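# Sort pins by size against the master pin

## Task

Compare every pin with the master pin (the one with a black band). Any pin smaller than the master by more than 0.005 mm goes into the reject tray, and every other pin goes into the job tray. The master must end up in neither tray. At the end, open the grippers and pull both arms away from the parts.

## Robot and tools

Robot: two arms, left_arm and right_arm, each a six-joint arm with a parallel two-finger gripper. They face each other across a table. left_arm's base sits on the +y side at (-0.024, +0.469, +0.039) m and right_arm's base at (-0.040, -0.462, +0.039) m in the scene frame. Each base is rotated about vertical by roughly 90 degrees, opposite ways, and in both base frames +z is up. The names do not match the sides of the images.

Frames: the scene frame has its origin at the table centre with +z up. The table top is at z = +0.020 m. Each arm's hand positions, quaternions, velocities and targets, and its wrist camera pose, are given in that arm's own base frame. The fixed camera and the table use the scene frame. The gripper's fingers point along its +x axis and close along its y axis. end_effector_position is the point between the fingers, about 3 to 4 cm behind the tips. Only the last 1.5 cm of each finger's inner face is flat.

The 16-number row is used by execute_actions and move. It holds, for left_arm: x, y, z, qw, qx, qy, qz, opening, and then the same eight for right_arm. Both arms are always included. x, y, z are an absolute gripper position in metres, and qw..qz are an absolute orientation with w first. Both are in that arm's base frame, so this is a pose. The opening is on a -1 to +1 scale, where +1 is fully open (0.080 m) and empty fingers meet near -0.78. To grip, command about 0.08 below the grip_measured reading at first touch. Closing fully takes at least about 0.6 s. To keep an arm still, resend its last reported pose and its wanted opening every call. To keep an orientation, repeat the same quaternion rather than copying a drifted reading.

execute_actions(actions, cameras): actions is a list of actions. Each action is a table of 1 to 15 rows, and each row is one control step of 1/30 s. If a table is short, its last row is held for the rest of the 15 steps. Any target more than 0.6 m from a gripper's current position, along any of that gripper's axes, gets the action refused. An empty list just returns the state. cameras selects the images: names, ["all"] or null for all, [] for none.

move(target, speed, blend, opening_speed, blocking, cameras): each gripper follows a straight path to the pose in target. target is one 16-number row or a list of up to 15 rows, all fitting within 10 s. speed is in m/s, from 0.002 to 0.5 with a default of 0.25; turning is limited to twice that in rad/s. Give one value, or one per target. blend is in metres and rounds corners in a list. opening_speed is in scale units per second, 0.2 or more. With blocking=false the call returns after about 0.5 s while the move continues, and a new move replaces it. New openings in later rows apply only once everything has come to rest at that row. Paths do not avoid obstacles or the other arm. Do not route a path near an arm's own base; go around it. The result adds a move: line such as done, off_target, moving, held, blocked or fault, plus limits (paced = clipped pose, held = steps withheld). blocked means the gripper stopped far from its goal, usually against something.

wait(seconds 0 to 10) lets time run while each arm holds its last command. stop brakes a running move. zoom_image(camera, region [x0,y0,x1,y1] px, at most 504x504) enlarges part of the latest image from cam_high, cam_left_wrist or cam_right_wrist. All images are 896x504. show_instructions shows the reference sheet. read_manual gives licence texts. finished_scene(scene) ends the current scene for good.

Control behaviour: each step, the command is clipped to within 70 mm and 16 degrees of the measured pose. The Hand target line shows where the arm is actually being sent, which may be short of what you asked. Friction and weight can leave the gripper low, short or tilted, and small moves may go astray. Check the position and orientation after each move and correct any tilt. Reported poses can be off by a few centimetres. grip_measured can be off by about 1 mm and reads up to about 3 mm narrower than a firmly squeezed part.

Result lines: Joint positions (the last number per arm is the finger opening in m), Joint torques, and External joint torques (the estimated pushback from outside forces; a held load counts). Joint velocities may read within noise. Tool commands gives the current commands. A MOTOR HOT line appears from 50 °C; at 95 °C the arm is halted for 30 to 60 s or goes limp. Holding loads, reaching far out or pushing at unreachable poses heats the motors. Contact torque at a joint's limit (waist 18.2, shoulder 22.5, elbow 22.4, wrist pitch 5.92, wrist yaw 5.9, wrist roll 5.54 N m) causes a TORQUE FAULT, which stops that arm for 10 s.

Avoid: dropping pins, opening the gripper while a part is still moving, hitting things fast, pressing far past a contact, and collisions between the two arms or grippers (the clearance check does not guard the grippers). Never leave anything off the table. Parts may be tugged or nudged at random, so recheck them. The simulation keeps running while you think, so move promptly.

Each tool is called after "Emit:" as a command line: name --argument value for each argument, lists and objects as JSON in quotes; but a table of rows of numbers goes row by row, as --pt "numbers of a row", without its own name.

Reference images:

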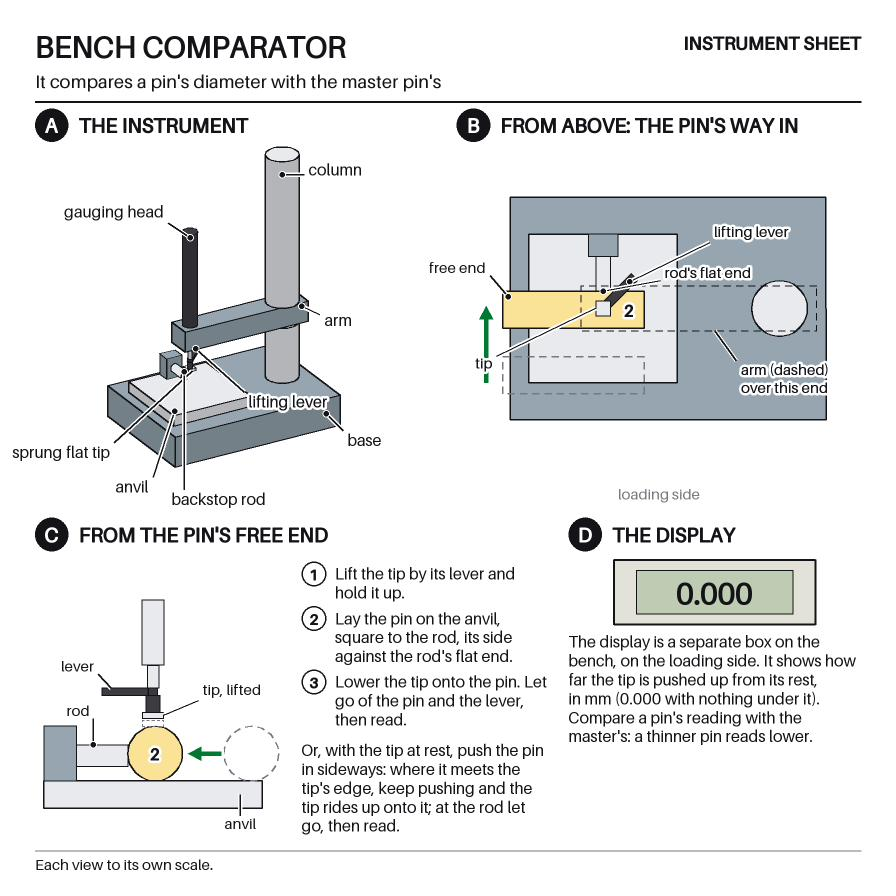

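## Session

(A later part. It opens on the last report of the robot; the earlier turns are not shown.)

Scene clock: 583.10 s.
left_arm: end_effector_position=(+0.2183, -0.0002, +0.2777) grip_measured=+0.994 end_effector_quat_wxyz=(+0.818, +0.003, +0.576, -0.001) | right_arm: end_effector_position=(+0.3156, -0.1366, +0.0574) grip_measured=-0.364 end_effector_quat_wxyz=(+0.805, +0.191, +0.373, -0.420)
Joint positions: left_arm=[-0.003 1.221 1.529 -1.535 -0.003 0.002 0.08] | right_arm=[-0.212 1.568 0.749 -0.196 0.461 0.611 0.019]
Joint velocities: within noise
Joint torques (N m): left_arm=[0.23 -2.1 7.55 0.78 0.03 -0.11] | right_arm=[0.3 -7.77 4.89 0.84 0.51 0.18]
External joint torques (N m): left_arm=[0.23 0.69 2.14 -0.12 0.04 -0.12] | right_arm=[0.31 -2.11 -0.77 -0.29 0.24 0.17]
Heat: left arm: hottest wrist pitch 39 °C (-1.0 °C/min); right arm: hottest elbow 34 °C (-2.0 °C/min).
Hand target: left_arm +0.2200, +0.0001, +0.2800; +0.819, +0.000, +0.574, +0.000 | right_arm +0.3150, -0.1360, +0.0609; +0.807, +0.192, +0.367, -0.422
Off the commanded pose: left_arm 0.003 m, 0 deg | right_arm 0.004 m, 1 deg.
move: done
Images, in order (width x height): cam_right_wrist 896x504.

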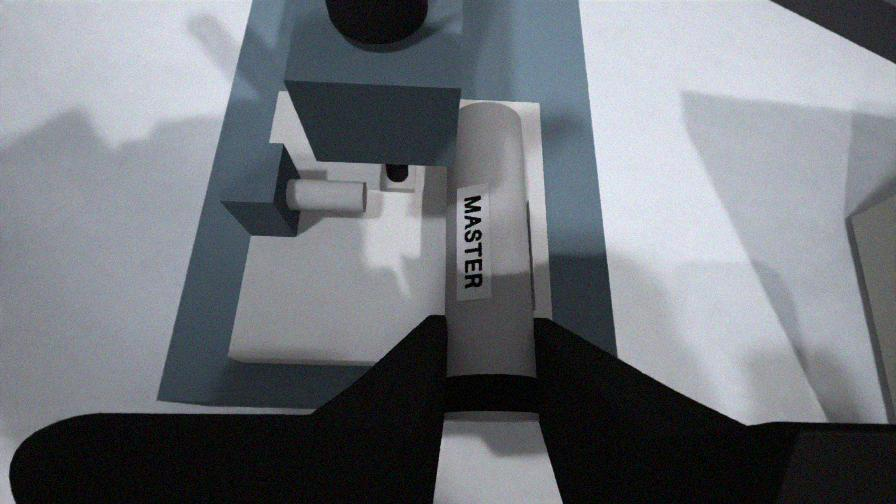

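Emit:
move --pt "0.22 0.0 0.28 0.8192 0 0.5736 0 0.994 0.3145 -0.1375 0.0545 0.8067 0.1918 0.3668 -0.4217 -0.55" --pt "0.22 0.0 0.28 0.8192 0 0.5736 0 0.994 0.3285 -0.1285 0.0545 0.8067 0.1918 0.3668 -0.4217 -0.55" --speed 0.03 --cameras '["cam_right_wrist"]'

Scene clock: 597.60 s.
left_arm: end_effector_position=(+0.2183, -0.0002, +0.2777) grip_measured=+0.994 end_effector_quat_wxyz=(+0.818, +0.003, +0.576, -0.001) | right_arm: end_effector_position=(+0.3248, -0.1313, +0.0560) grip_measured=-0.364 end_effector_quat_wxyz=(+0.806, +0.190, +0.365, -0.426)
Joint positions: left_arm=[-0.003 1.221 1.529 -1.535 -0.003 0.002 0.08] | right_arm=[-0.18 1.603 0.771 -0.185 0.492 0.646 0.019]
Joint velocities: within noise
Joint torques (N m): left_arm=[0.24 -2.1 7.52 0.78 0.05 -0.12] | right_arm=[0.82 -4.91 6.72 0.83 0.09 0.19]
External joint torques (N m): left_arm=[0.23 0.75 2.1 -0.11 0.06 -0.12] | right_arm=[0.82 0.96 1.11 -0.3 -0.19 0.19]
Heat: left arm: hottest wrist pitch 39 °C (-1.0 °C/min); right arm: hottest shoulder 34 °C (+2.0 °C/min).
Hand target: left_arm +0.2200, +0.0001, +0.2800; +0.819, +0.000, +0.574, +0.000 | right_arm +0.3284, -0.1284, +0.0545; +0.807, +0.192, +0.367, -0.422
Off the commanded pose: left_arm 0.003 m, 0 deg | right_arm 0.005 m, 1 deg.
move: done
Images, in order (width x height): cam_right_wrist 896x504.

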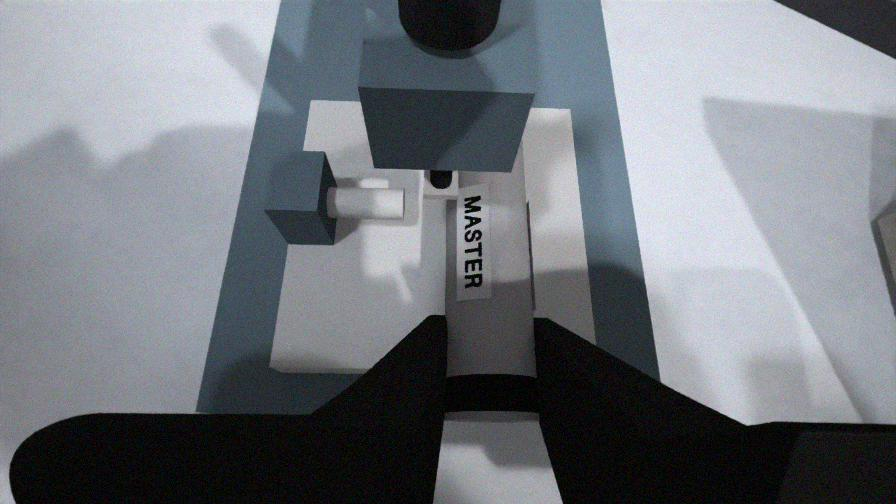

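Emit:
move --target '[0.22,0.0,0.28,0.8192,0,0.5736,0,0.994,0.3385,-0.1225,0.0545,0.8067,0.1918,0.3668,-0.4217,-0.55]' --speed 0.03 --cameras '["cam_right_wrist"]'

Scene clock: 608.50 s.
left_arm: end_effector_position=(+0.2183, -0.0002, +0.2777) grip_measured=+0.994 end_effector_quat_wxyz=(+0.818, +0.003, +0.576, -0.001) | right_arm: end_effector_position=(+0.3338, -0.1263, +0.0559) grip_measured=-0.364 end_effector_quat_wxyz=(+0.805, +0.189, +0.365, -0.427)
Joint positions: left_arm=[-0.003 1.221 1.529 -1.535 -0.003 0.002 0.08] | right_arm=[-0.155 1.636 0.808 -0.204 0.508 0.672 0.019]
Joint velocities: within noise
Joint torques (N m): left_arm=[0.26 -2.05 7.54 0.79 0.04 -0.11] | right_arm=[1.05 -5.05 6.72 0.93 0.02 0.19]
External joint torques (N m): left_arm=[0.27 0.73 2.13 -0.11 0.04 -0.11] | right_arm=[1.08 1.12 1.07 -0.19 -0.28 0.18]
Heat: left arm: hottest wrist pitch 39 °C (-1.0 °C/min); right arm: hottest elbow 35 °C (+0.0 °C/min).
Hand target: left_arm +0.2200, +0.0001, +0.2800; +0.819, +0.000, +0.574, +0.000 | right_arm +0.3384, -0.1224, +0.0546; +0.807, +0.192, +0.367, -0.422
Off the commanded pose: left_arm 0.003 m, 0 deg | right_arm 0.006 m, 1 deg.
move: done
Images, in order (width x height): cam_right_wrist 896x504.

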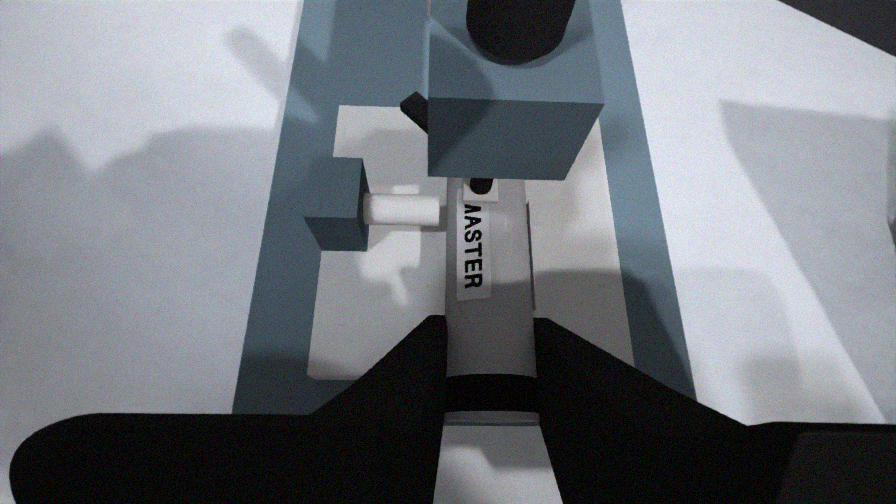

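Emit:
move --target '[0.22,0.0,0.28,0.8192,0,0.5736,0,0.994,0.3407,-0.1205,0.0545,0.8067,0.1918,0.3668,-0.4217,-0.55]' --speed 0.02 --cameras '["cam_right_wrist"]'

Emit:
zoom_image --camera "cam_right_wrist" --region '[340, 120, 600, 270]'

Scene clock: 615.83 s.
left_arm: end_effector_position=(+0.2183, -0.0002, +0.2777) grip_measured=+0.994 end_effector_quat_wxyz=(+0.818, +0.003, +0.576, -0.001) | right_arm: end_effector_position=(+0.3355, -0.1252, +0.0560) grip_measured=-0.364 end_effector_quat_wxyz=(+0.804, +0.189, +0.365, -0.429)
Joint positions: left_arm=[-0.003 1.221 1.529 -1.535 -0.003 0.002 0.08] | right_arm=[-0.149 1.644 0.816 -0.209 0.514 0.679 0.019]
Joint velocities: within noise
Joint torques (N m): left_arm=[0.26 -2.1 7.53 0.78 0.05 -0.1] | right_arm=[1.08 -5.13 6.76 0.93 -0.03 0.22]
External joint torques (N m): left_arm=[0.26 0.69 2.12 -0.12 0.05 -0.1] | right_arm=[1.08 1.08 1.09 -0.18 -0.33 0.22]
Heat: left arm: hottest wrist pitch 39 °C (-1.0 °C/min); right arm: hottest elbow 35 °C (+0.0 °C/min).
Hand target: left_arm +0.2200, +0.0001, +0.2800; +0.819, +0.000, +0.574, +0.000 | right_arm +0.3406, -0.1204, +0.0546; +0.807, +0.192, +0.367, -0.422
Off the commanded pose: left_arm 0.003 m, 0 deg | right_arm 0.007 m, 1 deg.
move: done
Images, in order (width x height): cam_right_wrist 896x504.

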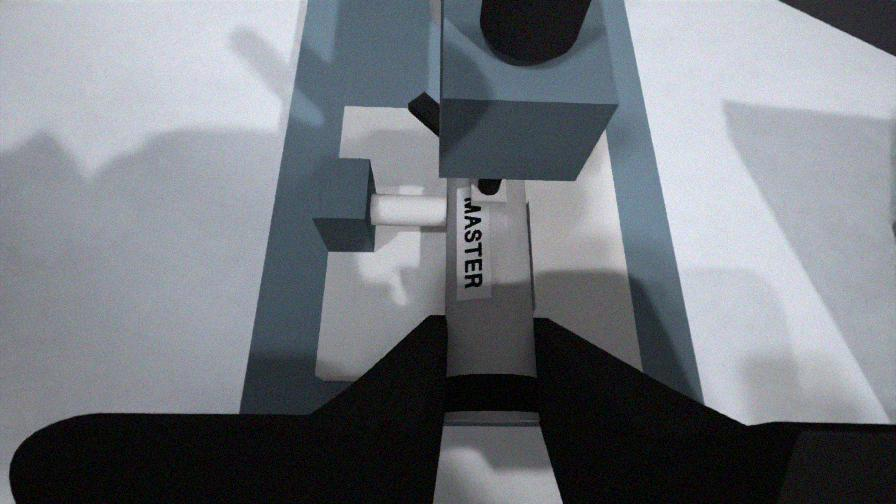

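Scaled by 1.938 from the camera's 896x504 image, which has a finer 1280x720 frame.

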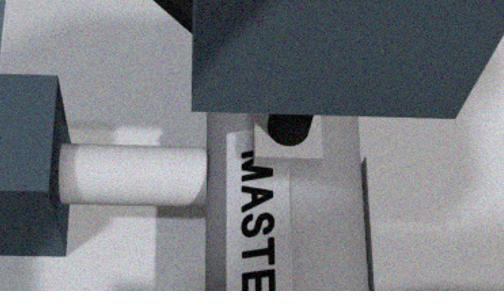

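Emit:
move --target '[0.22,0.0,0.28,0.8192,0,0.5736,0,0.994,0.3422,-0.1195,0.0545,0.8067,0.1918,0.3668,-0.4217,-0.55]' --speed 0.02 --cameras '[]'

Emit:
move --target '[0.22,0.0,0.28,0.8192,0,0.5736,0,0.994,0.3390,-0.1222,0.0555,0.8067,0.1918,0.3668,-0.4217,-0.15]' --speed 0.02 --opening_speed 0.4 --cameras '["cam_right_wrist"]'

Scene clock: 628.37 s.
left_arm: end_effector_position=(+0.2183, -0.0002, +0.2777) grip_measured=+0.994 end_effector_quat_wxyz=(+0.818, +0.003, +0.576, -0.001) | right_arm: end_effector_position=(+0.3358, -0.1251, +0.0559) grip_measured=-0.364 end_effector_quat_wxyz=(+0.803, +0.188, +0.365, -0.431)
Joint positions: left_arm=[-0.003 1.221 1.529 -1.535 -0.003 0.002 0.08] | right_arm=[-0.146 1.647 0.821 -0.214 0.52 0.684 0.019]
Joint velocities: within noise
Joint torques (N m): left_arm=[0.27 -2.09 7.52 0.79 0.06 -0.1] | right_arm=[1.37 -5.08 7 1.05 -0.17 0.17]
External joint torques (N m): left_arm=[0.26 0.75 2.09 -0.1 0.06 -0.1] | right_arm=[1.37 1.12 1.41 -0.04 -0.47 0.17]
Heat: left arm: hottest wrist pitch 39 °C (+0.0 °C/min); right arm: hottest elbow 36 °C (+2.0 °C/min).
Hand target: left_arm +0.2200, +0.0001, +0.2800; +0.819, +0.000, +0.574, +0.000 | right_arm +0.3420, -0.1194, +0.0546; +0.807, +0.192, +0.367, -0.422
Off the commanded pose: left_arm 0.003 m, 0 deg | right_arm 0.009 m, 1 deg.
move: off_target (right_arm)
No camera images: "cameras" was empty.

Scene clock: 629.67 s.
left_arm: end_effector_position=(+0.2183, -0.0002, +0.2777) grip_measured=+0.994 end_effector_quat_wxyz=(+0.818, +0.003, +0.576, -0.001) | right_arm: end_effector_position=(+0.3376, -0.1233, +0.0553) grip_measured=-0.154 end_effector_quat_wxyz=(+0.805, +0.194, +0.366, -0.425)
Joint positions: left_arm=[-0.003 1.221 1.529 -1.535 -0.003 0.002 0.08] | right_arm=[-0.147 1.647 0.821 -0.209 0.502 0.684 0.028]
Joint velocities: within noise
Joint torques (N m): left_arm=[0.22 -2.09 7.52 0.77 0.05 -0.13] | right_arm=[0.33 -6.4 5.76 0.89 0.25 -0.14]
External joint torques (N m): left_arm=[0.24 0.71 2.12 -0.12 0.04 -0.13] | right_arm=[0.33 -0.18 0.13 -0.22 -0.05 -0.14]
Heat: left arm: hottest wrist pitch 39 °C (+0.0 °C/min); right arm: hottest elbow 36 °C (+2.0 °C/min).
Hand target: left_arm +0.2200, +0.0001, +0.2800; +0.819, +0.000, +0.574, +0.000 | right_arm +0.3390, -0.1221, +0.0554; +0.807, +0.192, +0.367, -0.422
Off the commanded pose: left_arm 0.003 m, 0 deg | right_arm 0.002 m, 0 deg.
move: done
Images, in order (width x height): cam_right_wrist 896x504.

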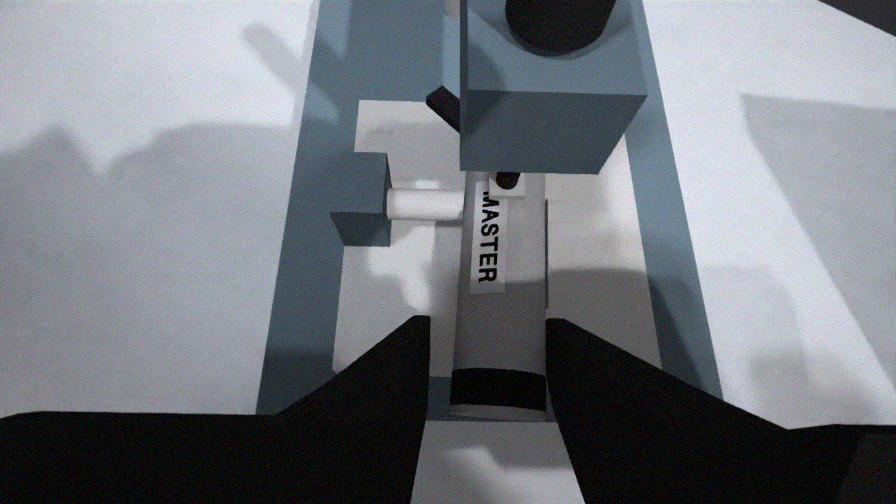

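Emit:
move --pt "0.22 0.0 0.28 0.8192 0 0.5736 0 0.994 0.308 -0.081 0.115 0.8067 0.1918 0.3668 -0.4217 0.0" --pt "0.22 0.0 0.28 0.8192 0 0.5736 0 0.994 0.20 -0.08 0.17 0.7190 0.2573 0.3353 -0.5518 0.0" --speed 0.15 --opening_speed 0.4 --cameras '["cam_right_wrist"]'

Scene clock: 653.67 s.
left_arm: end_effector_position=(+0.2183, -0.0002, +0.2777) grip_measured=+0.994 end_effector_quat_wxyz=(+0.818, +0.003, +0.576, -0.001) | right_arm: end_effector_position=(+0.1989, -0.0804, +0.1663) grip_measured=-0.003 end_effector_quat_wxyz=(+0.716, +0.253, +0.342, -0.553)
Joint positions: left_arm=[-0.003 1.221 1.529 -1.535 -0.003 0.002 0.08] | right_arm=[0.073 1.16 0.934 -1.205 0.68 1.325 0.035]
Joint velocities: within noise
Joint torques (N m): left_arm=[0.24 -2.08 7.54 0.78 0.05 -0.1] | right_arm=[0.28 -3.82 6.92 0.14 0.58 0.19]
External joint torques (N m): left_arm=[0.25 0.79 2.12 -0.1 0.06 -0.1] | right_arm=[0.29 -1.02 1.05 -0.37 0.14 0.19]
Heat: left arm: hottest wrist pitch 39 °C (+0.0 °C/min); right arm: hottest elbow 36 °C (+2.0 °C/min).
Hand target: left_arm +0.2200, +0.0001, +0.2800; +0.819, +0.000, +0.574, +0.000 | right_arm +0.2000, -0.0800, +0.1700; +0.719, +0.257, +0.335, -0.552
Off the commanded pose: left_arm 0.003 m, 0 deg | right_arm 0.004 m, 1 deg.
move: done
Images, in order (width x height): cam_right_wrist 896x504.

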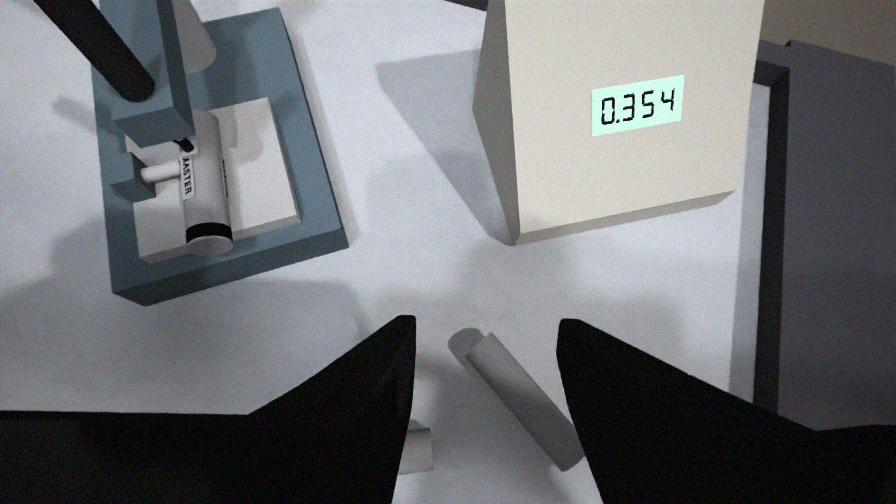

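Emit:
zoom_image --camera "cam_right_wrist" --region '[90, 90, 360, 310]'

Emit:
zoom_image --camera "cam_right_wrist" --region '[570, 60, 710, 150]'

Scaled by 1.867 from the camera's 896x504 image, which has a finer 1280x720 frame.

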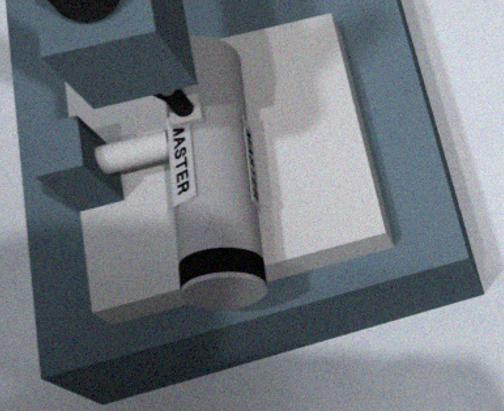

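Scaled by 3.600 from the camera's 896x504 image, which has a finer 1280x720 frame.

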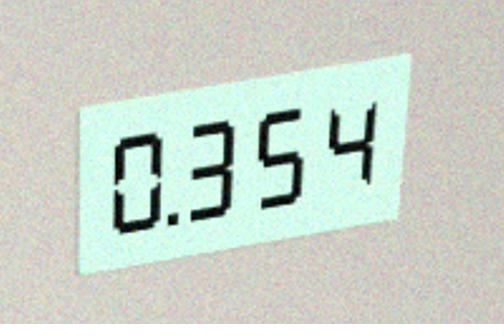

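Emit:
move --pt "0.22 0.0 0.28 0.8192 0 0.5736 0 0.994 0.304 -0.081 0.115 0.8067 0.1918 0.3668 -0.4217 0.0" --pt "0.22 0.0 0.28 0.8192 0 0.5736 0 0.994 0.3370 -0.1236 0.0555 0.8067 0.1918 0.3668 -0.4217 0.0" --speed '[0.2,0.08]' --blend 0.01 --cameras '["cam_right_wrist"]'

Scene clock: 692.30 s.
left_arm: end_effector_position=(+0.2183, -0.0002, +0.2777) grip_measured=+0.994 end_effector_quat_wxyz=(+0.818, +0.003, +0.576, -0.001) | right_arm: end_effector_position=(+0.3395, -0.1229, +0.0610) grip_measured=-0.003 end_effector_quat_wxyz=(+0.810, +0.195, +0.359, -0.421)
Joint positions: left_arm=[-0.003 1.221 1.529 -1.535 -0.003 0.002 0.08] | right_arm=[-0.146 1.632 0.822 -0.205 0.5 0.678 0.035]
Joint velocities: within noise
Joint torques (N m): left_arm=[0.25 -2.07 7.54 0.78 0.05 -0.12] | right_arm=[-0.34 -5.36 4.7 0.9 0.23 -0.17]
External joint torques (N m): left_arm=[0.25 0.66 2.14 -0.14 0.06 -0.12] | right_arm=[-0.31 0.86 -1.03 -0.24 -0.07 -0.17]
Heat: left arm: hottest wrist pitch 39 °C (+0.0 °C/min); right arm: hottest elbow 38 °C (+2.0 °C/min).
Hand target: left_arm +0.2200, +0.0001, +0.2800; +0.819, +0.000, +0.574, +0.000 | right_arm +0.3370, -0.1236, +0.0556; +0.807, +0.192, +0.367, -0.422
Off the commanded pose: left_arm 0.003 m, 0 deg | right_arm 0.006 m, 1 deg.
move: done
Images, in order (width x height): cam_right_wrist 896x504.

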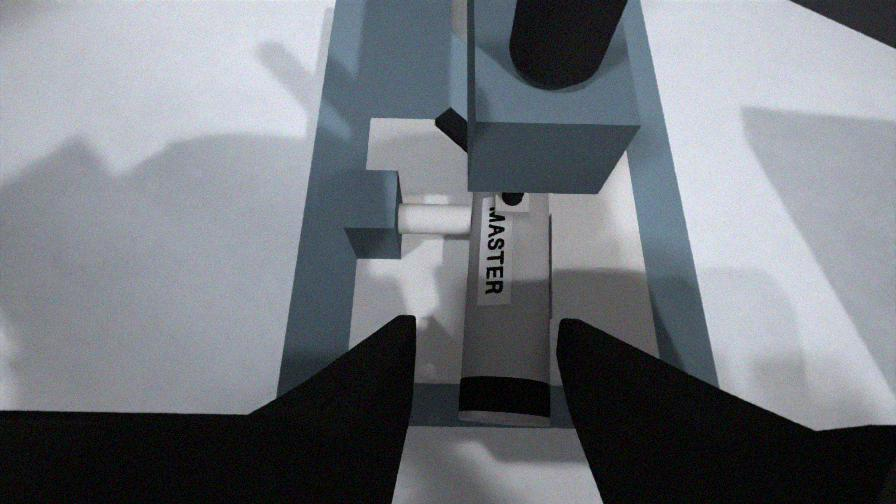

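Emit:
move --target '[0.22,0.0,0.28,0.8192,0,0.5736,0,0.994,0.3325,-0.1255,0.0515,0.8067,0.1918,0.3668,-0.4217,0.0]' --speed 0.05 --cameras '["cam_right_wrist"]'

Scene clock: 705.53 s.
left_arm: end_effector_position=(+0.2183, -0.0002, +0.2777) grip_measured=+0.994 end_effector_quat_wxyz=(+0.818, +0.003, +0.576, -0.001) | right_arm: end_effector_position=(+0.3353, -0.1249, +0.0556) grip_measured=-0.003 end_effector_quat_wxyz=(+0.809, +0.194, +0.361, -0.421)
Joint positions: left_arm=[-0.003 1.221 1.529 -1.535 -0.003 0.002 0.08] | right_arm=[-0.156 1.632 0.797 -0.181 0.495 0.669 0.035]
Joint velocities: within noise
Joint torques (N m): left_arm=[0.24 -2.08 7.51 0.78 0.05 -0.12] | right_arm=[-0.27 -6 4.37 0.9 0.25 -0.15]
External joint torques (N m): left_arm=[0.26 0.73 2.13 -0.09 0.05 -0.12] | right_arm=[-0.24 0.13 -1.29 -0.24 -0.04 -0.15]
Heat: left arm: hottest wrist pitch 39 °C (+0.0 °C/min); right arm: hottest elbow 37 °C (+1.0 °C/min).
Hand target: left_arm +0.2200, +0.0001, +0.2800; +0.819, +0.000, +0.574, +0.000 | right_arm +0.3325, -0.1254, +0.0515; +0.807, +0.192, +0.367, -0.422
Off the commanded pose: left_arm 0.003 m, 0 deg | right_arm 0.005 m, 1 deg.
move: done
Images, in order (width x height): cam_right_wrist 896x504.

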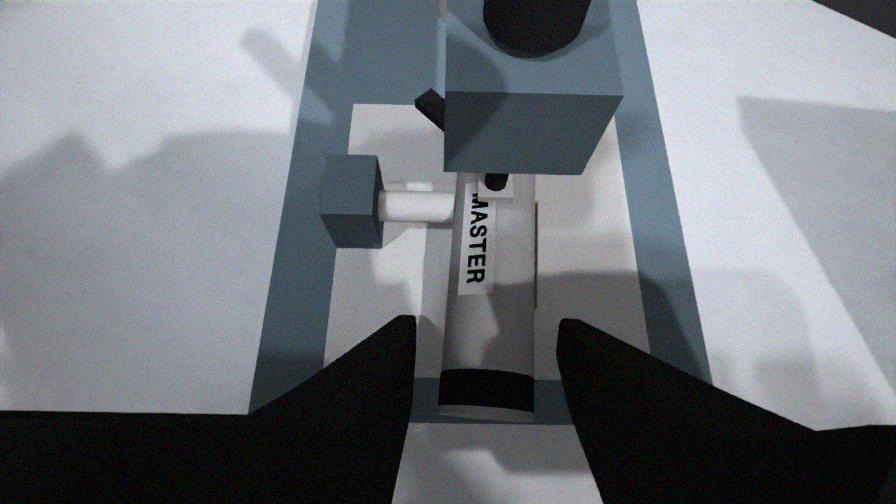

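Emit:
move --pt "0.22 0.0 0.28 0.8192 0 0.5736 0 0.994 0.3325 -0.1255 0.0515 0.8067 0.1918 0.3668 -0.4217 -0.55" --pt "0.22 0.0 0.28 0.8192 0 0.5736 0 0.994 0.314 -0.138 0.0545 0.8067 0.1918 0.3668 -0.4217 -0.55" --pt "0.22 0.0 0.28 0.8192 0 0.5736 0 0.994 0.290 -0.11 0.09 0.8067 0.1918 0.3668 -0.4217 -0.55" --pt "0.22 0.0 0.28 0.8192 0 0.5736 0 0.994 0.25 0.0 0.12 0.8067 0.1918 0.3668 -0.4217 -0.55" --pt "0.22 0.0 0.28 0.8192 0 0.5736 0 0.994 0.2098 0.2085 0.035 0.8699 -0.1186 0.4056 0.2544 -0.55" --speed '[0.05,0.05,0.1,0.2,0.2]' --blend '[0,0.005,0.02,0.03,0]' --opening_speed 0.8 --cameras '["cam_right_wrist"]'

Scene clock: 723.97 s.
left_arm: end_effector_position=(+0.2183, -0.0002, +0.2777) grip_measured=+0.994 end_effector_quat_wxyz=(+0.818, +0.003, +0.576, -0.001) | right_arm: end_effector_position=(+0.2103, +0.2077, +0.0356) grip_measured=-0.362 end_effector_quat_wxyz=(+0.870, -0.116, +0.407, +0.252)
Joint positions: left_arm=[-0.003 1.221 1.529 -1.535 -0.003 0.002 0.08] | right_arm=[0.881 1.353 0.439 0.014 0.201 0.25 0.019]
Joint velocities: within noise
Joint torques (N m): left_arm=[0.27 -2.11 7.55 0.78 0.04 -0.11] | right_arm=[0.22 -3.94 5.08 1.36 0.1 -0.15]
External joint torques (N m): left_arm=[0.26 0.67 2.14 -0.12 0.05 -0.11] | right_arm=[0.23 -0.03 -0.5 0.04 -0.01 -0.15]
Heat: left arm: hottest wrist pitch 39 °C (+0.0 °C/min); right arm: hottest elbow 35 °C (-2.0 °C/min).
Hand target: left_arm +0.2200, +0.0001, +0.2800; +0.819, +0.000, +0.574, +0.000 | right_arm +0.2098, +0.2085, +0.0350; +0.870, -0.119, +0.406, +0.254
Off the commanded pose: left_arm 0.003 m, 0 deg | right_arm 0.001 m, 0 deg.
move: done
Images, in order (width x height): cam_right_wrist 896x504.

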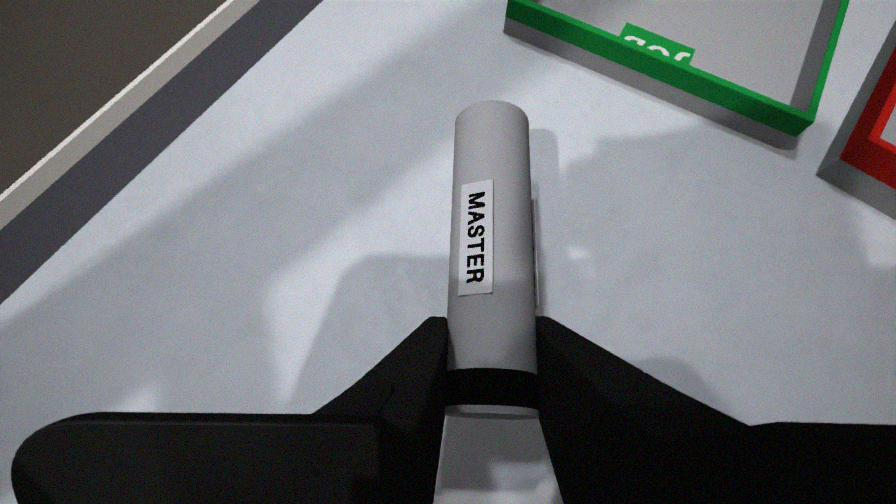

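Emit:
move --target '[0.22,0.0,0.28,0.8192,0,0.5736,0,0.994,0.2098,0.2085,0.0115,0.8699,-0.1186,0.4056,0.2544,-0.55]' --speed 0.05 --cameras '["cam_right_wrist"]'

Scene clock: 733.10 s.
left_arm: end_effector_position=(+0.2183, -0.0002, +0.2777) grip_measured=+0.994 end_effector_quat_wxyz=(+0.818, +0.003, +0.576, -0.001) | right_arm: end_effector_position=(+0.2117, +0.2096, +0.0148) grip_measured=-0.362 end_effector_quat_wxyz=(+0.872, -0.113, +0.403, +0.253)
Joint positions: left_arm=[-0.003 1.221 1.529 -1.535 -0.003 0.002 0.08] | right_arm=[0.881 1.449 0.392 0.169 0.2 0.249 0.019]
Joint velocities: within noise
Joint torques (N m): left_arm=[0.27 -2.1 7.55 0.77 0.06 -0.1] | right_arm=[0.27 -3.67 4.18 1.15 0.11 -0.15]
External joint torques (N m): left_arm=[0.28 0.77 2.1 -0.11 0.06 -0.1] | right_arm=[0.27 0.51 -0.95 -0.2 0 -0.15]
Heat: left arm: hottest wrist pitch 39 °C (+0.0 °C/min); right arm: hottest elbow 36 °C (-2.0 °C/min).
Hand target: left_arm +0.2200, +0.0001, +0.2800; +0.819, +0.000, +0.574, +0.000 | right_arm +0.2098, +0.2085, +0.0116; +0.870, -0.119, +0.406, +0.254
Off the commanded pose: left_arm 0.003 m, 0 deg | right_arm 0.004 m, 1 deg.
move: done
Images, in order (width x height): cam_right_wrist 896x504.

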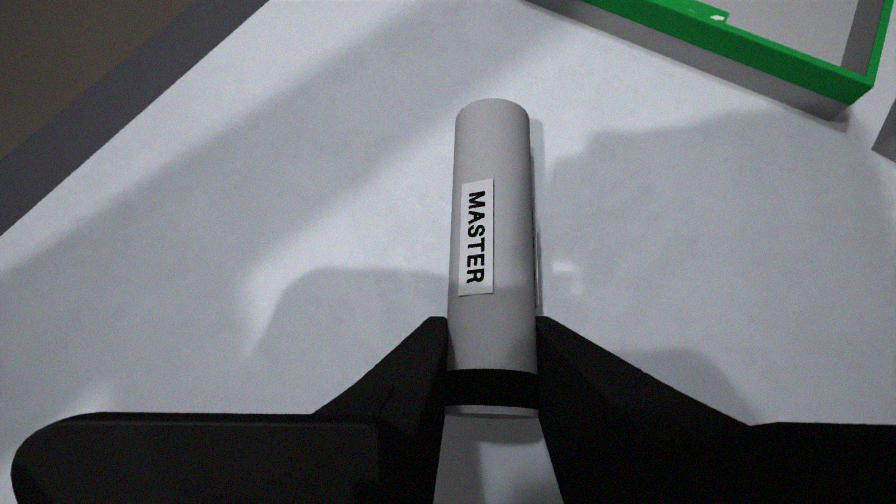

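Emit:
move --pt "0.22 0.0 0.28 0.8192 0 0.5736 0 0.994 0.2098 0.2085 0.0120 0.8699 -0.1186 0.4056 0.2544 -0.1" --pt "0.22 0.0 0.28 0.8192 0 0.5736 0 0.994 0.175 0.186 0.065 0.8699 -0.1186 0.4056 0.2544 -0.1" --pt "0.22 0.0 0.28 0.8192 0 0.5736 0 0.994 0.20 0.08 0.12 0.75 -0.10 0.62 0.16 0.0" --pt "0.22 0.0 0.28 0.8192 0 0.5736 0 0.994 0.225 -0.0475 0.10 0.6974 -0.1167 0.6974 0.1167 0.2" --speed '[0.05,0.1,0.2,0.2]' --blend '[0,0.01,0.03,0]' --opening_speed 0.6

Scene clock: 775.37 s.
left_arm: end_effector_position=(+0.2183, -0.0002, +0.2777) grip_measured=+0.994 end_effector_quat_wxyz=(+0.818, +0.003, +0.576, -0.001) | right_arm: end_effector_position=(+0.2235, -0.0461, +0.0997) grip_measured=+0.196 end_effector_quat_wxyz=(+0.698, -0.116, +0.697, +0.116)
Joint positions: left_arm=[-0.003 1.221 1.529 -1.535 -0.003 0.002 0.08] | right_arm=[-0.205 1.418 0.993 -1.143 -0.002 -0.535 0.044]
Joint velocities: within noise
Joint torques (N m): left_arm=[0.25 -2.08 7.5 0.79 0.05 -0.11] | right_arm=[-0.34 -3.9 6.58 -0.01 0.02 -0.16]
External joint torques (N m): left_arm=[0.25 0.72 2.1 -0.1 0.05 -0.11] | right_arm=[-0.32 0.57 0.91 -0.36 0.05 -0.16]
Heat: left arm: hottest wrist pitch 39 °C (+0.0 °C/min); right arm: hottest wrist pitch 36 °C (+2.0 °C/min).
Hand target: left_arm +0.2200, +0.0001, +0.2800; +0.819, +0.000, +0.574, +0.000 | right_arm +0.2250, -0.0475, +0.1000; +0.697, -0.117, +0.697, +0.117
Off the commanded pose: left_arm 0.003 m, 0 deg | right_arm 0.002 m, 0 deg.
move: done; blend cut to 0 m at target 3

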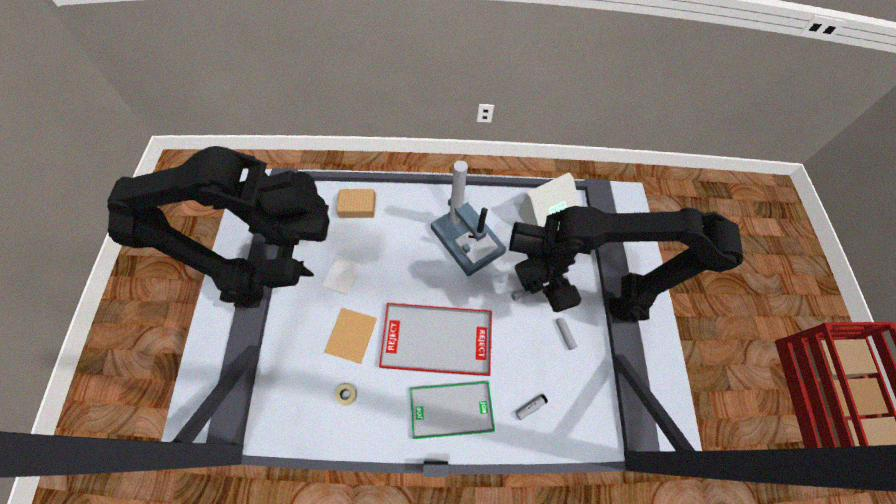

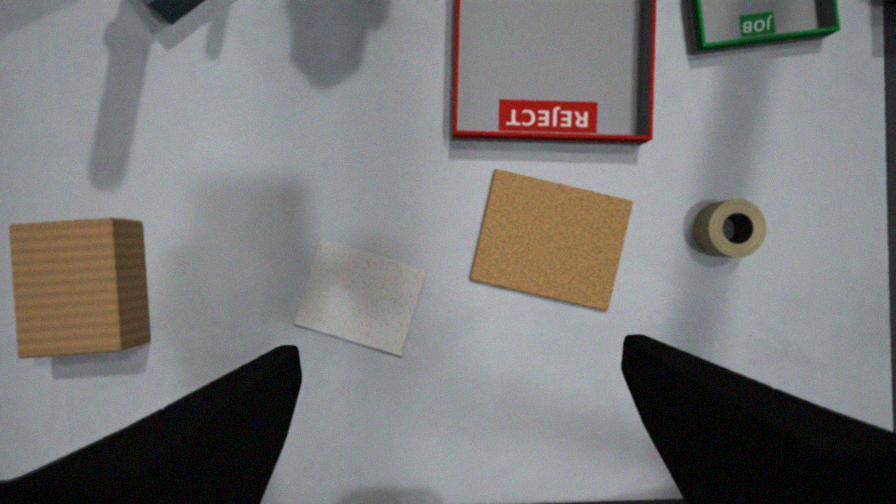

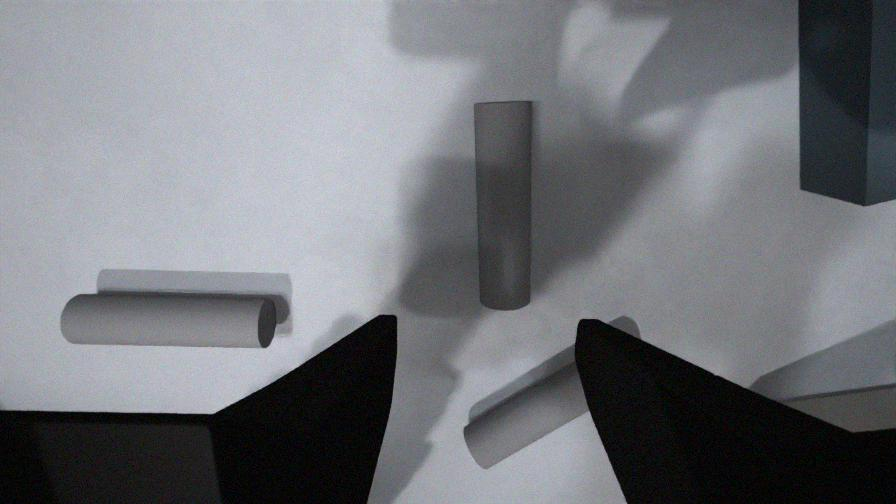

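Emit:
move --target '[0.22,0.0,0.28,0.8192,0,0.5736,0,0.994,0.2348,-0.056,0.035,0.6941,-0.1349,0.6941,0.1349,0.0]' --speed 0.12 --cameras '["cam_right_wrist"]'

Scene clock: 804.60 s.
left_arm: end_effector_position=(+0.2183, -0.0002, +0.2777) grip_measured=+0.994 end_effector_quat_wxyz=(+0.818, +0.003, +0.576, -0.001) | right_arm: end_effector_position=(+0.2378, -0.0556, +0.0389) grip_measured=+0.003 end_effector_quat_wxyz=(+0.699, -0.136, +0.689, +0.133)
Joint positions: left_arm=[-0.003 1.221 1.529 -1.535 -0.003 0.002 0.08] | right_arm=[-0.231 1.548 0.855 -0.862 -0.002 -0.613 0.035]
Joint velocities: within noise
Joint torques (N m): left_arm=[0.25 -2.07 7.56 0.79 0.03 -0.11] | right_arm=[-0.34 -4.44 4.07 0.2 0 -0.14]
External joint torques (N m): left_arm=[0.23 0.71 2.14 -0.12 0.04 -0.11] | right_arm=[-0.31 0.62 -1.21 -0.18 0.03 -0.15]
Heat: left arm: hottest wrist pitch 39 °C (+0.0 °C/min); right arm: hottest elbow 34 °C (+0.0 °C/min).
Hand target: left_arm +0.2200, +0.0001, +0.2800; +0.819, +0.000, +0.574, +0.000 | right_arm +0.2348, -0.0560, +0.0351; +0.694, -0.135, +0.694, +0.135
Off the commanded pose: left_arm 0.003 m, 0 deg | right_arm 0.005 m, 1 deg.
move: done
Images, in order (width x height): cam_right_wrist 896x504.

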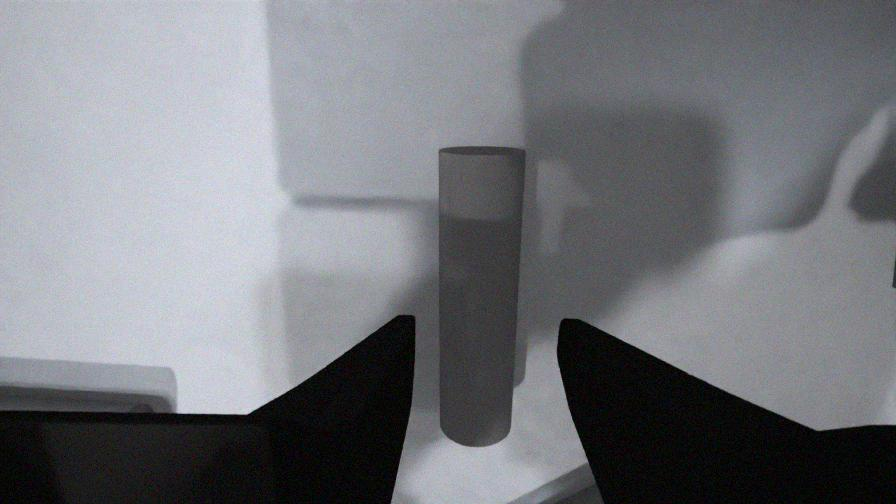

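Emit:
move --pt "0.22 0.0 0.28 0.8192 0 0.5736 0 0.994 0.2330 -0.0563 0.0145 0.6941 -0.1349 0.6941 0.1349 0.0" --pt "0.22 0.0 0.28 0.8192 0 0.5736 0 0.994 0.2330 -0.0563 0.0145 0.6941 -0.1349 0.6941 0.1349 -0.55" --speed 0.08 --opening_speed 0.8 --cameras '["cam_right_wrist"]'

Scene clock: 834.30 s.
left_arm: end_effector_position=(+0.2183, -0.0002, +0.2777) grip_measured=+0.994 end_effector_quat_wxyz=(+0.818, +0.003, +0.576, -0.001) | right_arm: end_effector_position=(+0.2363, -0.0561, +0.0183) grip_measured=-0.366 end_effector_quat_wxyz=(+0.699, -0.136, +0.689, +0.132)
Joint positions: left_arm=[-0.003 1.221 1.529 -1.535 -0.003 0.002 0.08] | right_arm=[-0.234 1.586 0.8 -0.769 -0.001 -0.616 0.019]
Joint velocities: within noise
Joint torques (N m): left_arm=[0.24 -2.05 7.53 0.77 0.05 -0.11] | right_arm=[-0.31 -4.46 3.86 0.24 0 -0.14]
External joint torques (N m): left_arm=[0.25 0.71 2.13 -0.13 0.05 -0.11] | right_arm=[-0.31 0.66 -1.14 -0.12 0.04 -0.14]
Heat: left arm: hottest wrist pitch 39 °C (+0.0 °C/min); right arm: hottest elbow 34 °C (+0.0 °C/min).
Hand target: left_arm +0.2200, +0.0001, +0.2800; +0.819, +0.000, +0.574, +0.000 | right_arm +0.2330, -0.0563, +0.0146; +0.694, -0.135, +0.694, +0.135
Off the commanded pose: left_arm 0.003 m, 0 deg | right_arm 0.005 m, 1 deg.
move: done
Images, in order (width x height): cam_right_wrist 896x504.

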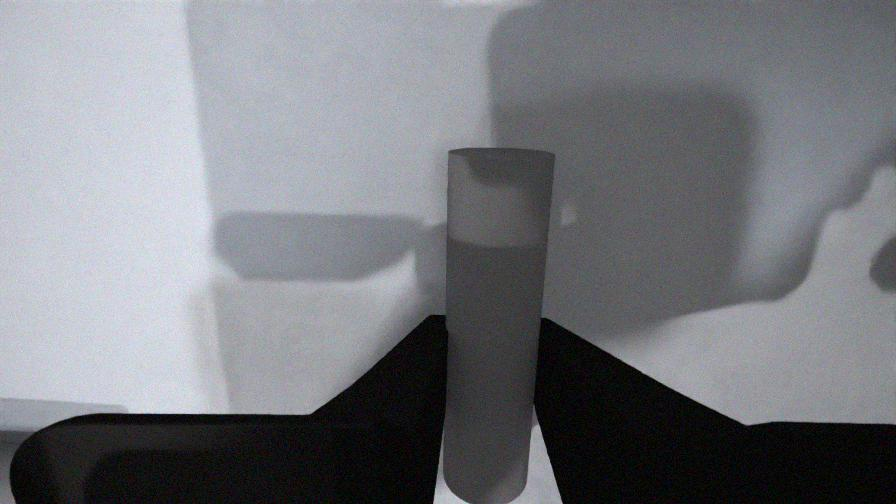

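Emit:
move --pt "0.22 0.0 0.28 0.8192 0 0.5736 0 0.994 0.2350 -0.0560 0.05 0.6941 -0.1349 0.6941 0.1349 -0.55" --pt "0.22 0.0 0.28 0.8192 0 0.5736 0 0.994 0.29 -0.03 0.05 0.6645 0.2418 0.6645 -0.2418 -0.55" --pt "0.22 0.0 0.28 0.8192 0 0.5736 0 0.994 0.29 -0.03 0.024 0.6645 0.2418 0.6645 -0.2418 -0.55" --speed '[0.1,0.2,0.06]' --blend '[0.01,0.0,0]' --cameras '["cam_right_wrist"]'

Scene clock: 849.37 s.
left_arm: end_effector_position=(+0.2183, -0.0002, +0.2777) grip_measured=+0.994 end_effector_quat_wxyz=(+0.818, +0.003, +0.576, -0.001) | right_arm: end_effector_position=(+0.2914, -0.0309, +0.0266) grip_measured=-0.366 end_effector_quat_wxyz=(+0.668, +0.242, +0.662, -0.240)
Joint positions: left_arm=[-0.003 1.221 1.529 -1.535 -0.003 0.002 0.08] | right_arm=[-0.106 1.755 1.027 -0.834 -0.001 0.59 0.019]
Joint velocities: within noise
Joint torques (N m): left_arm=[0.23 -2.09 7.54 0.78 0.05 -0.11] | right_arm=[0.31 -6.23 4.4 0.23 0.06 0.16]
External joint torques (N m): left_arm=[0.23 0.67 2.18 -0.1 0.06 -0.11] | right_arm=[0.33 0.32 -0.77 -0.14 0.04 0.16]
Heat: left arm: hottest wrist pitch 39 °C (+0.0 °C/min); right arm: hottest elbow 34 °C (+0.0 °C/min).
Hand target: left_arm +0.2200, +0.0001, +0.2800; +0.819, +0.000, +0.574, +0.000 | right_arm +0.2899, -0.0300, +0.0240; +0.664, +0.242, +0.665, -0.242
Off the commanded pose: left_arm 0.003 m, 0 deg | right_arm 0.003 m, 1 deg.
move: done
Images, in order (width x height): cam_right_wrist 896x504.

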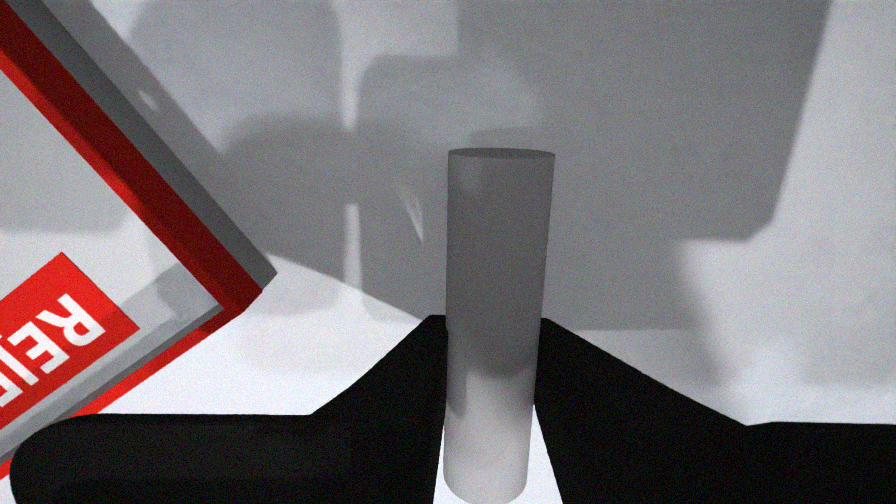

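Emit:
move --pt "0.22 0.0 0.28 0.8192 0 0.5736 0 0.994 0.29 -0.03 0.0155 0.6645 0.2418 0.6645 -0.2418 -0.55" --pt "0.22 0.0 0.28 0.8192 0 0.5736 0 0.994 0.29 -0.03 0.0155 0.6645 0.2418 0.6645 -0.2418 0.0" --pt "0.22 0.0 0.28 0.8192 0 0.5736 0 0.994 0.28 -0.02 0.09 0.6645 0.2418 0.6645 -0.2418 0.0" --pt "0.22 0.0 0.28 0.8192 0 0.5736 0 0.994 0.2575 -0.0025 0.06 0.8554 0.1416 0.3889 -0.3113 0.0" --speed '[0.05,0.05,0.15,0.15]' --opening_speed 0.8 --cameras '["cam_right_wrist"]'

Scene clock: 867.30 s.
left_arm: end_effector_position=(+0.2183, -0.0002, +0.2777) grip_measured=+0.994 end_effector_quat_wxyz=(+0.818, +0.003, +0.576, -0.001) | right_arm: end_effector_position=(+0.2592, -0.0025, +0.0605) grip_measured=-0.003 end_effector_quat_wxyz=(+0.855, +0.140, +0.391, -0.311)
Joint positions: left_arm=[-0.003 1.221 1.529 -1.535 -0.003 0.002 0.08] | right_arm=[0.32 1.279 0.541 -0.406 0.592 0.884 0.035]
Joint velocities: within noise
Joint torques (N m): left_arm=[0.26 -2.1 7.55 0.78 0.05 -0.11] | right_arm=[0.36 -4.7 4.67 0.76 0.5 0.17]
External joint torques (N m): left_arm=[0.26 0.7 2.11 -0.13 0.05 -0.11] | right_arm=[0.35 -1.17 -1.1 -0.2 0.14 0.17]
Heat: left arm: hottest wrist pitch 39 °C (+0.0 °C/min); right arm: hottest shoulder 34 °C (+2.0 °C/min).
Hand target: left_arm +0.2200, +0.0001, +0.2800; +0.819, +0.000, +0.574, +0.000 | right_arm +0.2575, -0.0025, +0.0600; +0.855, +0.142, +0.389, -0.311
Off the commanded pose: left_arm 0.003 m, 0 deg | right_arm 0.002 m, 0 deg.
move: done
Images, in order (width x height): cam_right_wrist 896x504.

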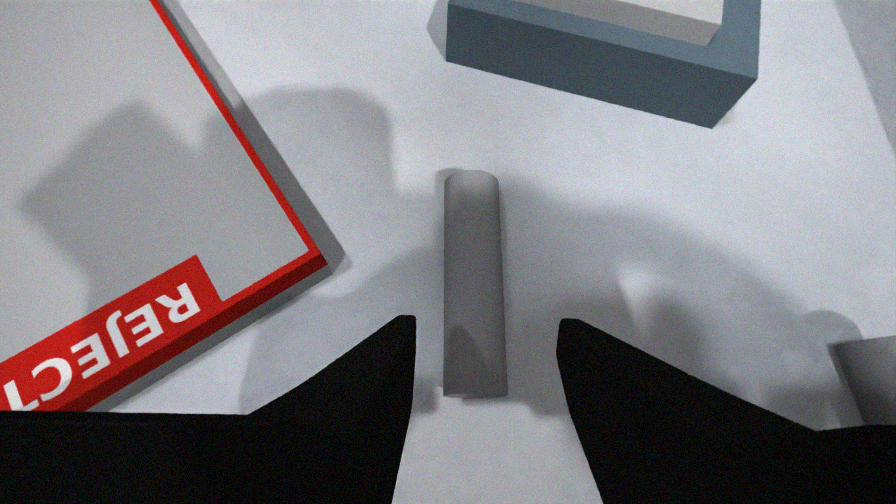

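Emit:
move --pt "0.22 0.0 0.28 0.8192 0 0.5736 0 0.994 0.2630 -0.0072 0.0100 0.8554 0.1416 0.3889 -0.3113 0.0" --pt "0.22 0.0 0.28 0.8192 0 0.5736 0 0.994 0.2630 -0.0072 0.0100 0.8554 0.1416 0.3889 -0.3113 -0.55" --speed '[0.08,0.05]' --opening_speed 0.8 --cameras '["cam_right_wrist"]'

Scene clock: 881.90 s.
left_arm: end_effector_position=(+0.2183, -0.0002, +0.2777) grip_measured=+0.994 end_effector_quat_wxyz=(+0.818, +0.003, +0.576, -0.001) | right_arm: end_effector_position=(+0.2659, -0.0056, +0.0137) grip_measured=-0.364 end_effector_quat_wxyz=(+0.858, +0.147, +0.383, -0.310)
Joint positions: left_arm=[-0.003 1.221 1.529 -1.535 -0.003 0.002 0.08] | right_arm=[0.296 1.453 0.425 -0.084 0.583 0.86 0.019]
Joint velocities: within noise
Joint torques (N m): left_arm=[0.22 -2.09 7.53 0.77 0.05 -0.11] | right_arm=[-0.3 -3.46 3.74 0.75 0.33 -0.13]
External joint torques (N m): left_arm=[0.24 0.78 2.09 -0.12 0.05 -0.11] | right_arm=[-0.3 0.48 -1.1 -0.24 -0.02 -0.14]
Heat: left arm: hottest wrist pitch 39 °C (+0.0 °C/min); right arm: hottest elbow 34 °C (-1.0 °C/min).
Hand target: left_arm +0.2200, +0.0001, +0.2800; +0.819, +0.000, +0.574, +0.000 | right_arm +0.2629, -0.0072, +0.0101; +0.855, +0.142, +0.389, -0.311
Off the commanded pose: left_arm 0.003 m, 0 deg | right_arm 0.005 m, 1 deg.
move: done
Images, in order (width x height): cam_right_wrist 896x504.

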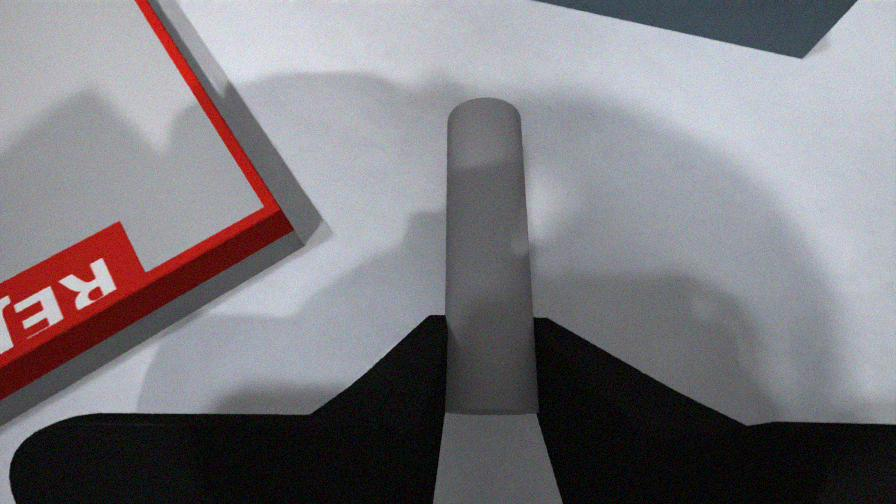

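Emit:
move --pt "0.22 0.0 0.28 0.8192 0 0.5736 0 0.994 0.258 -0.0 0.08 0.8554 0.1416 0.3889 -0.3113 -0.55" --pt "0.22 0.0 0.28 0.8192 0 0.5736 0 0.994 0.2665 -0.069 0.075 0.8067 0.1918 0.3668 -0.4217 -0.55" --pt "0.22 0.0 0.28 0.8192 0 0.5736 0 0.994 0.316 -0.138 0.064 0.8067 0.1918 0.3668 -0.4217 -0.55" --speed '[0.1,0.15,0.1]' --blend '[0.01,0.01,0]' --cameras '["cam_right_wrist"]'

Scene clock: 901.07 s.
left_arm: end_effector_position=(+0.2183, -0.0002, +0.2777) grip_measured=+0.994 end_effector_quat_wxyz=(+0.818, +0.003, +0.576, -0.001) | right_arm: end_effector_position=(+0.3113, -0.1353, +0.0599) grip_measured=-0.364 end_effector_quat_wxyz=(+0.804, +0.192, +0.373, -0.421)
Joint positions: left_arm=[-0.003 1.221 1.529 -1.535 -0.003 0.002 0.08] | right_arm=[-0.212 1.546 0.74 -0.212 0.461 0.616 0.019]
Joint velocities: within noise
Joint torques (N m): left_arm=[0.27 -2.1 7.55 0.79 0.04 -0.11] | right_arm=[-0.29 -5.5 7.49 1.14 0.38 -0.12]
External joint torques (N m): left_arm=[0.27 0.72 2.18 -0.08 0.05 -0.11] | right_arm=[-0.32 -0.01 1.82 0.01 0.11 -0.13]
Heat: left arm: hottest wrist pitch 39 °C (+0.0 °C/min); right arm: hottest elbow 34 °C (+0.0 °C/min).
Hand target: left_arm +0.2200, +0.0001, +0.2800; +0.819, +0.000, +0.574, +0.000 | right_arm +0.3159, -0.1379, +0.0641; +0.807, +0.192, +0.367, -0.422
Off the commanded pose: left_arm 0.003 m, 0 deg | right_arm 0.007 m, 1 deg.
move: done
Images, in order (width x height): cam_right_wrist 896x504.

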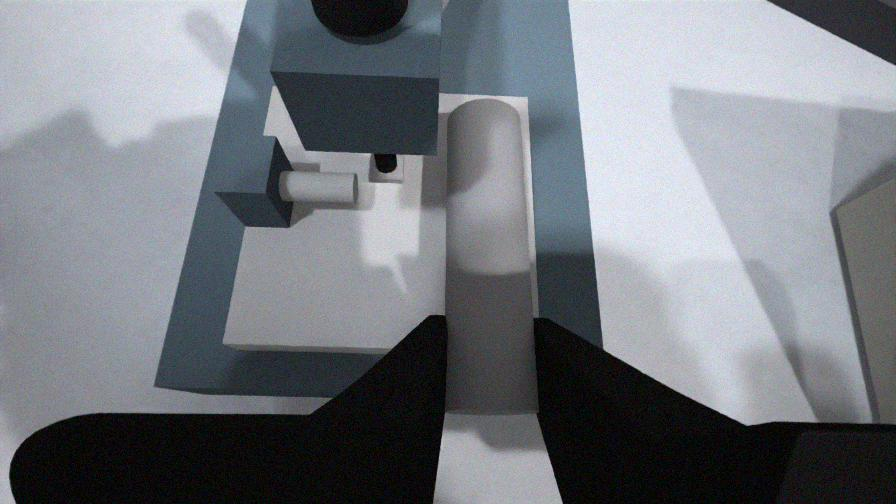

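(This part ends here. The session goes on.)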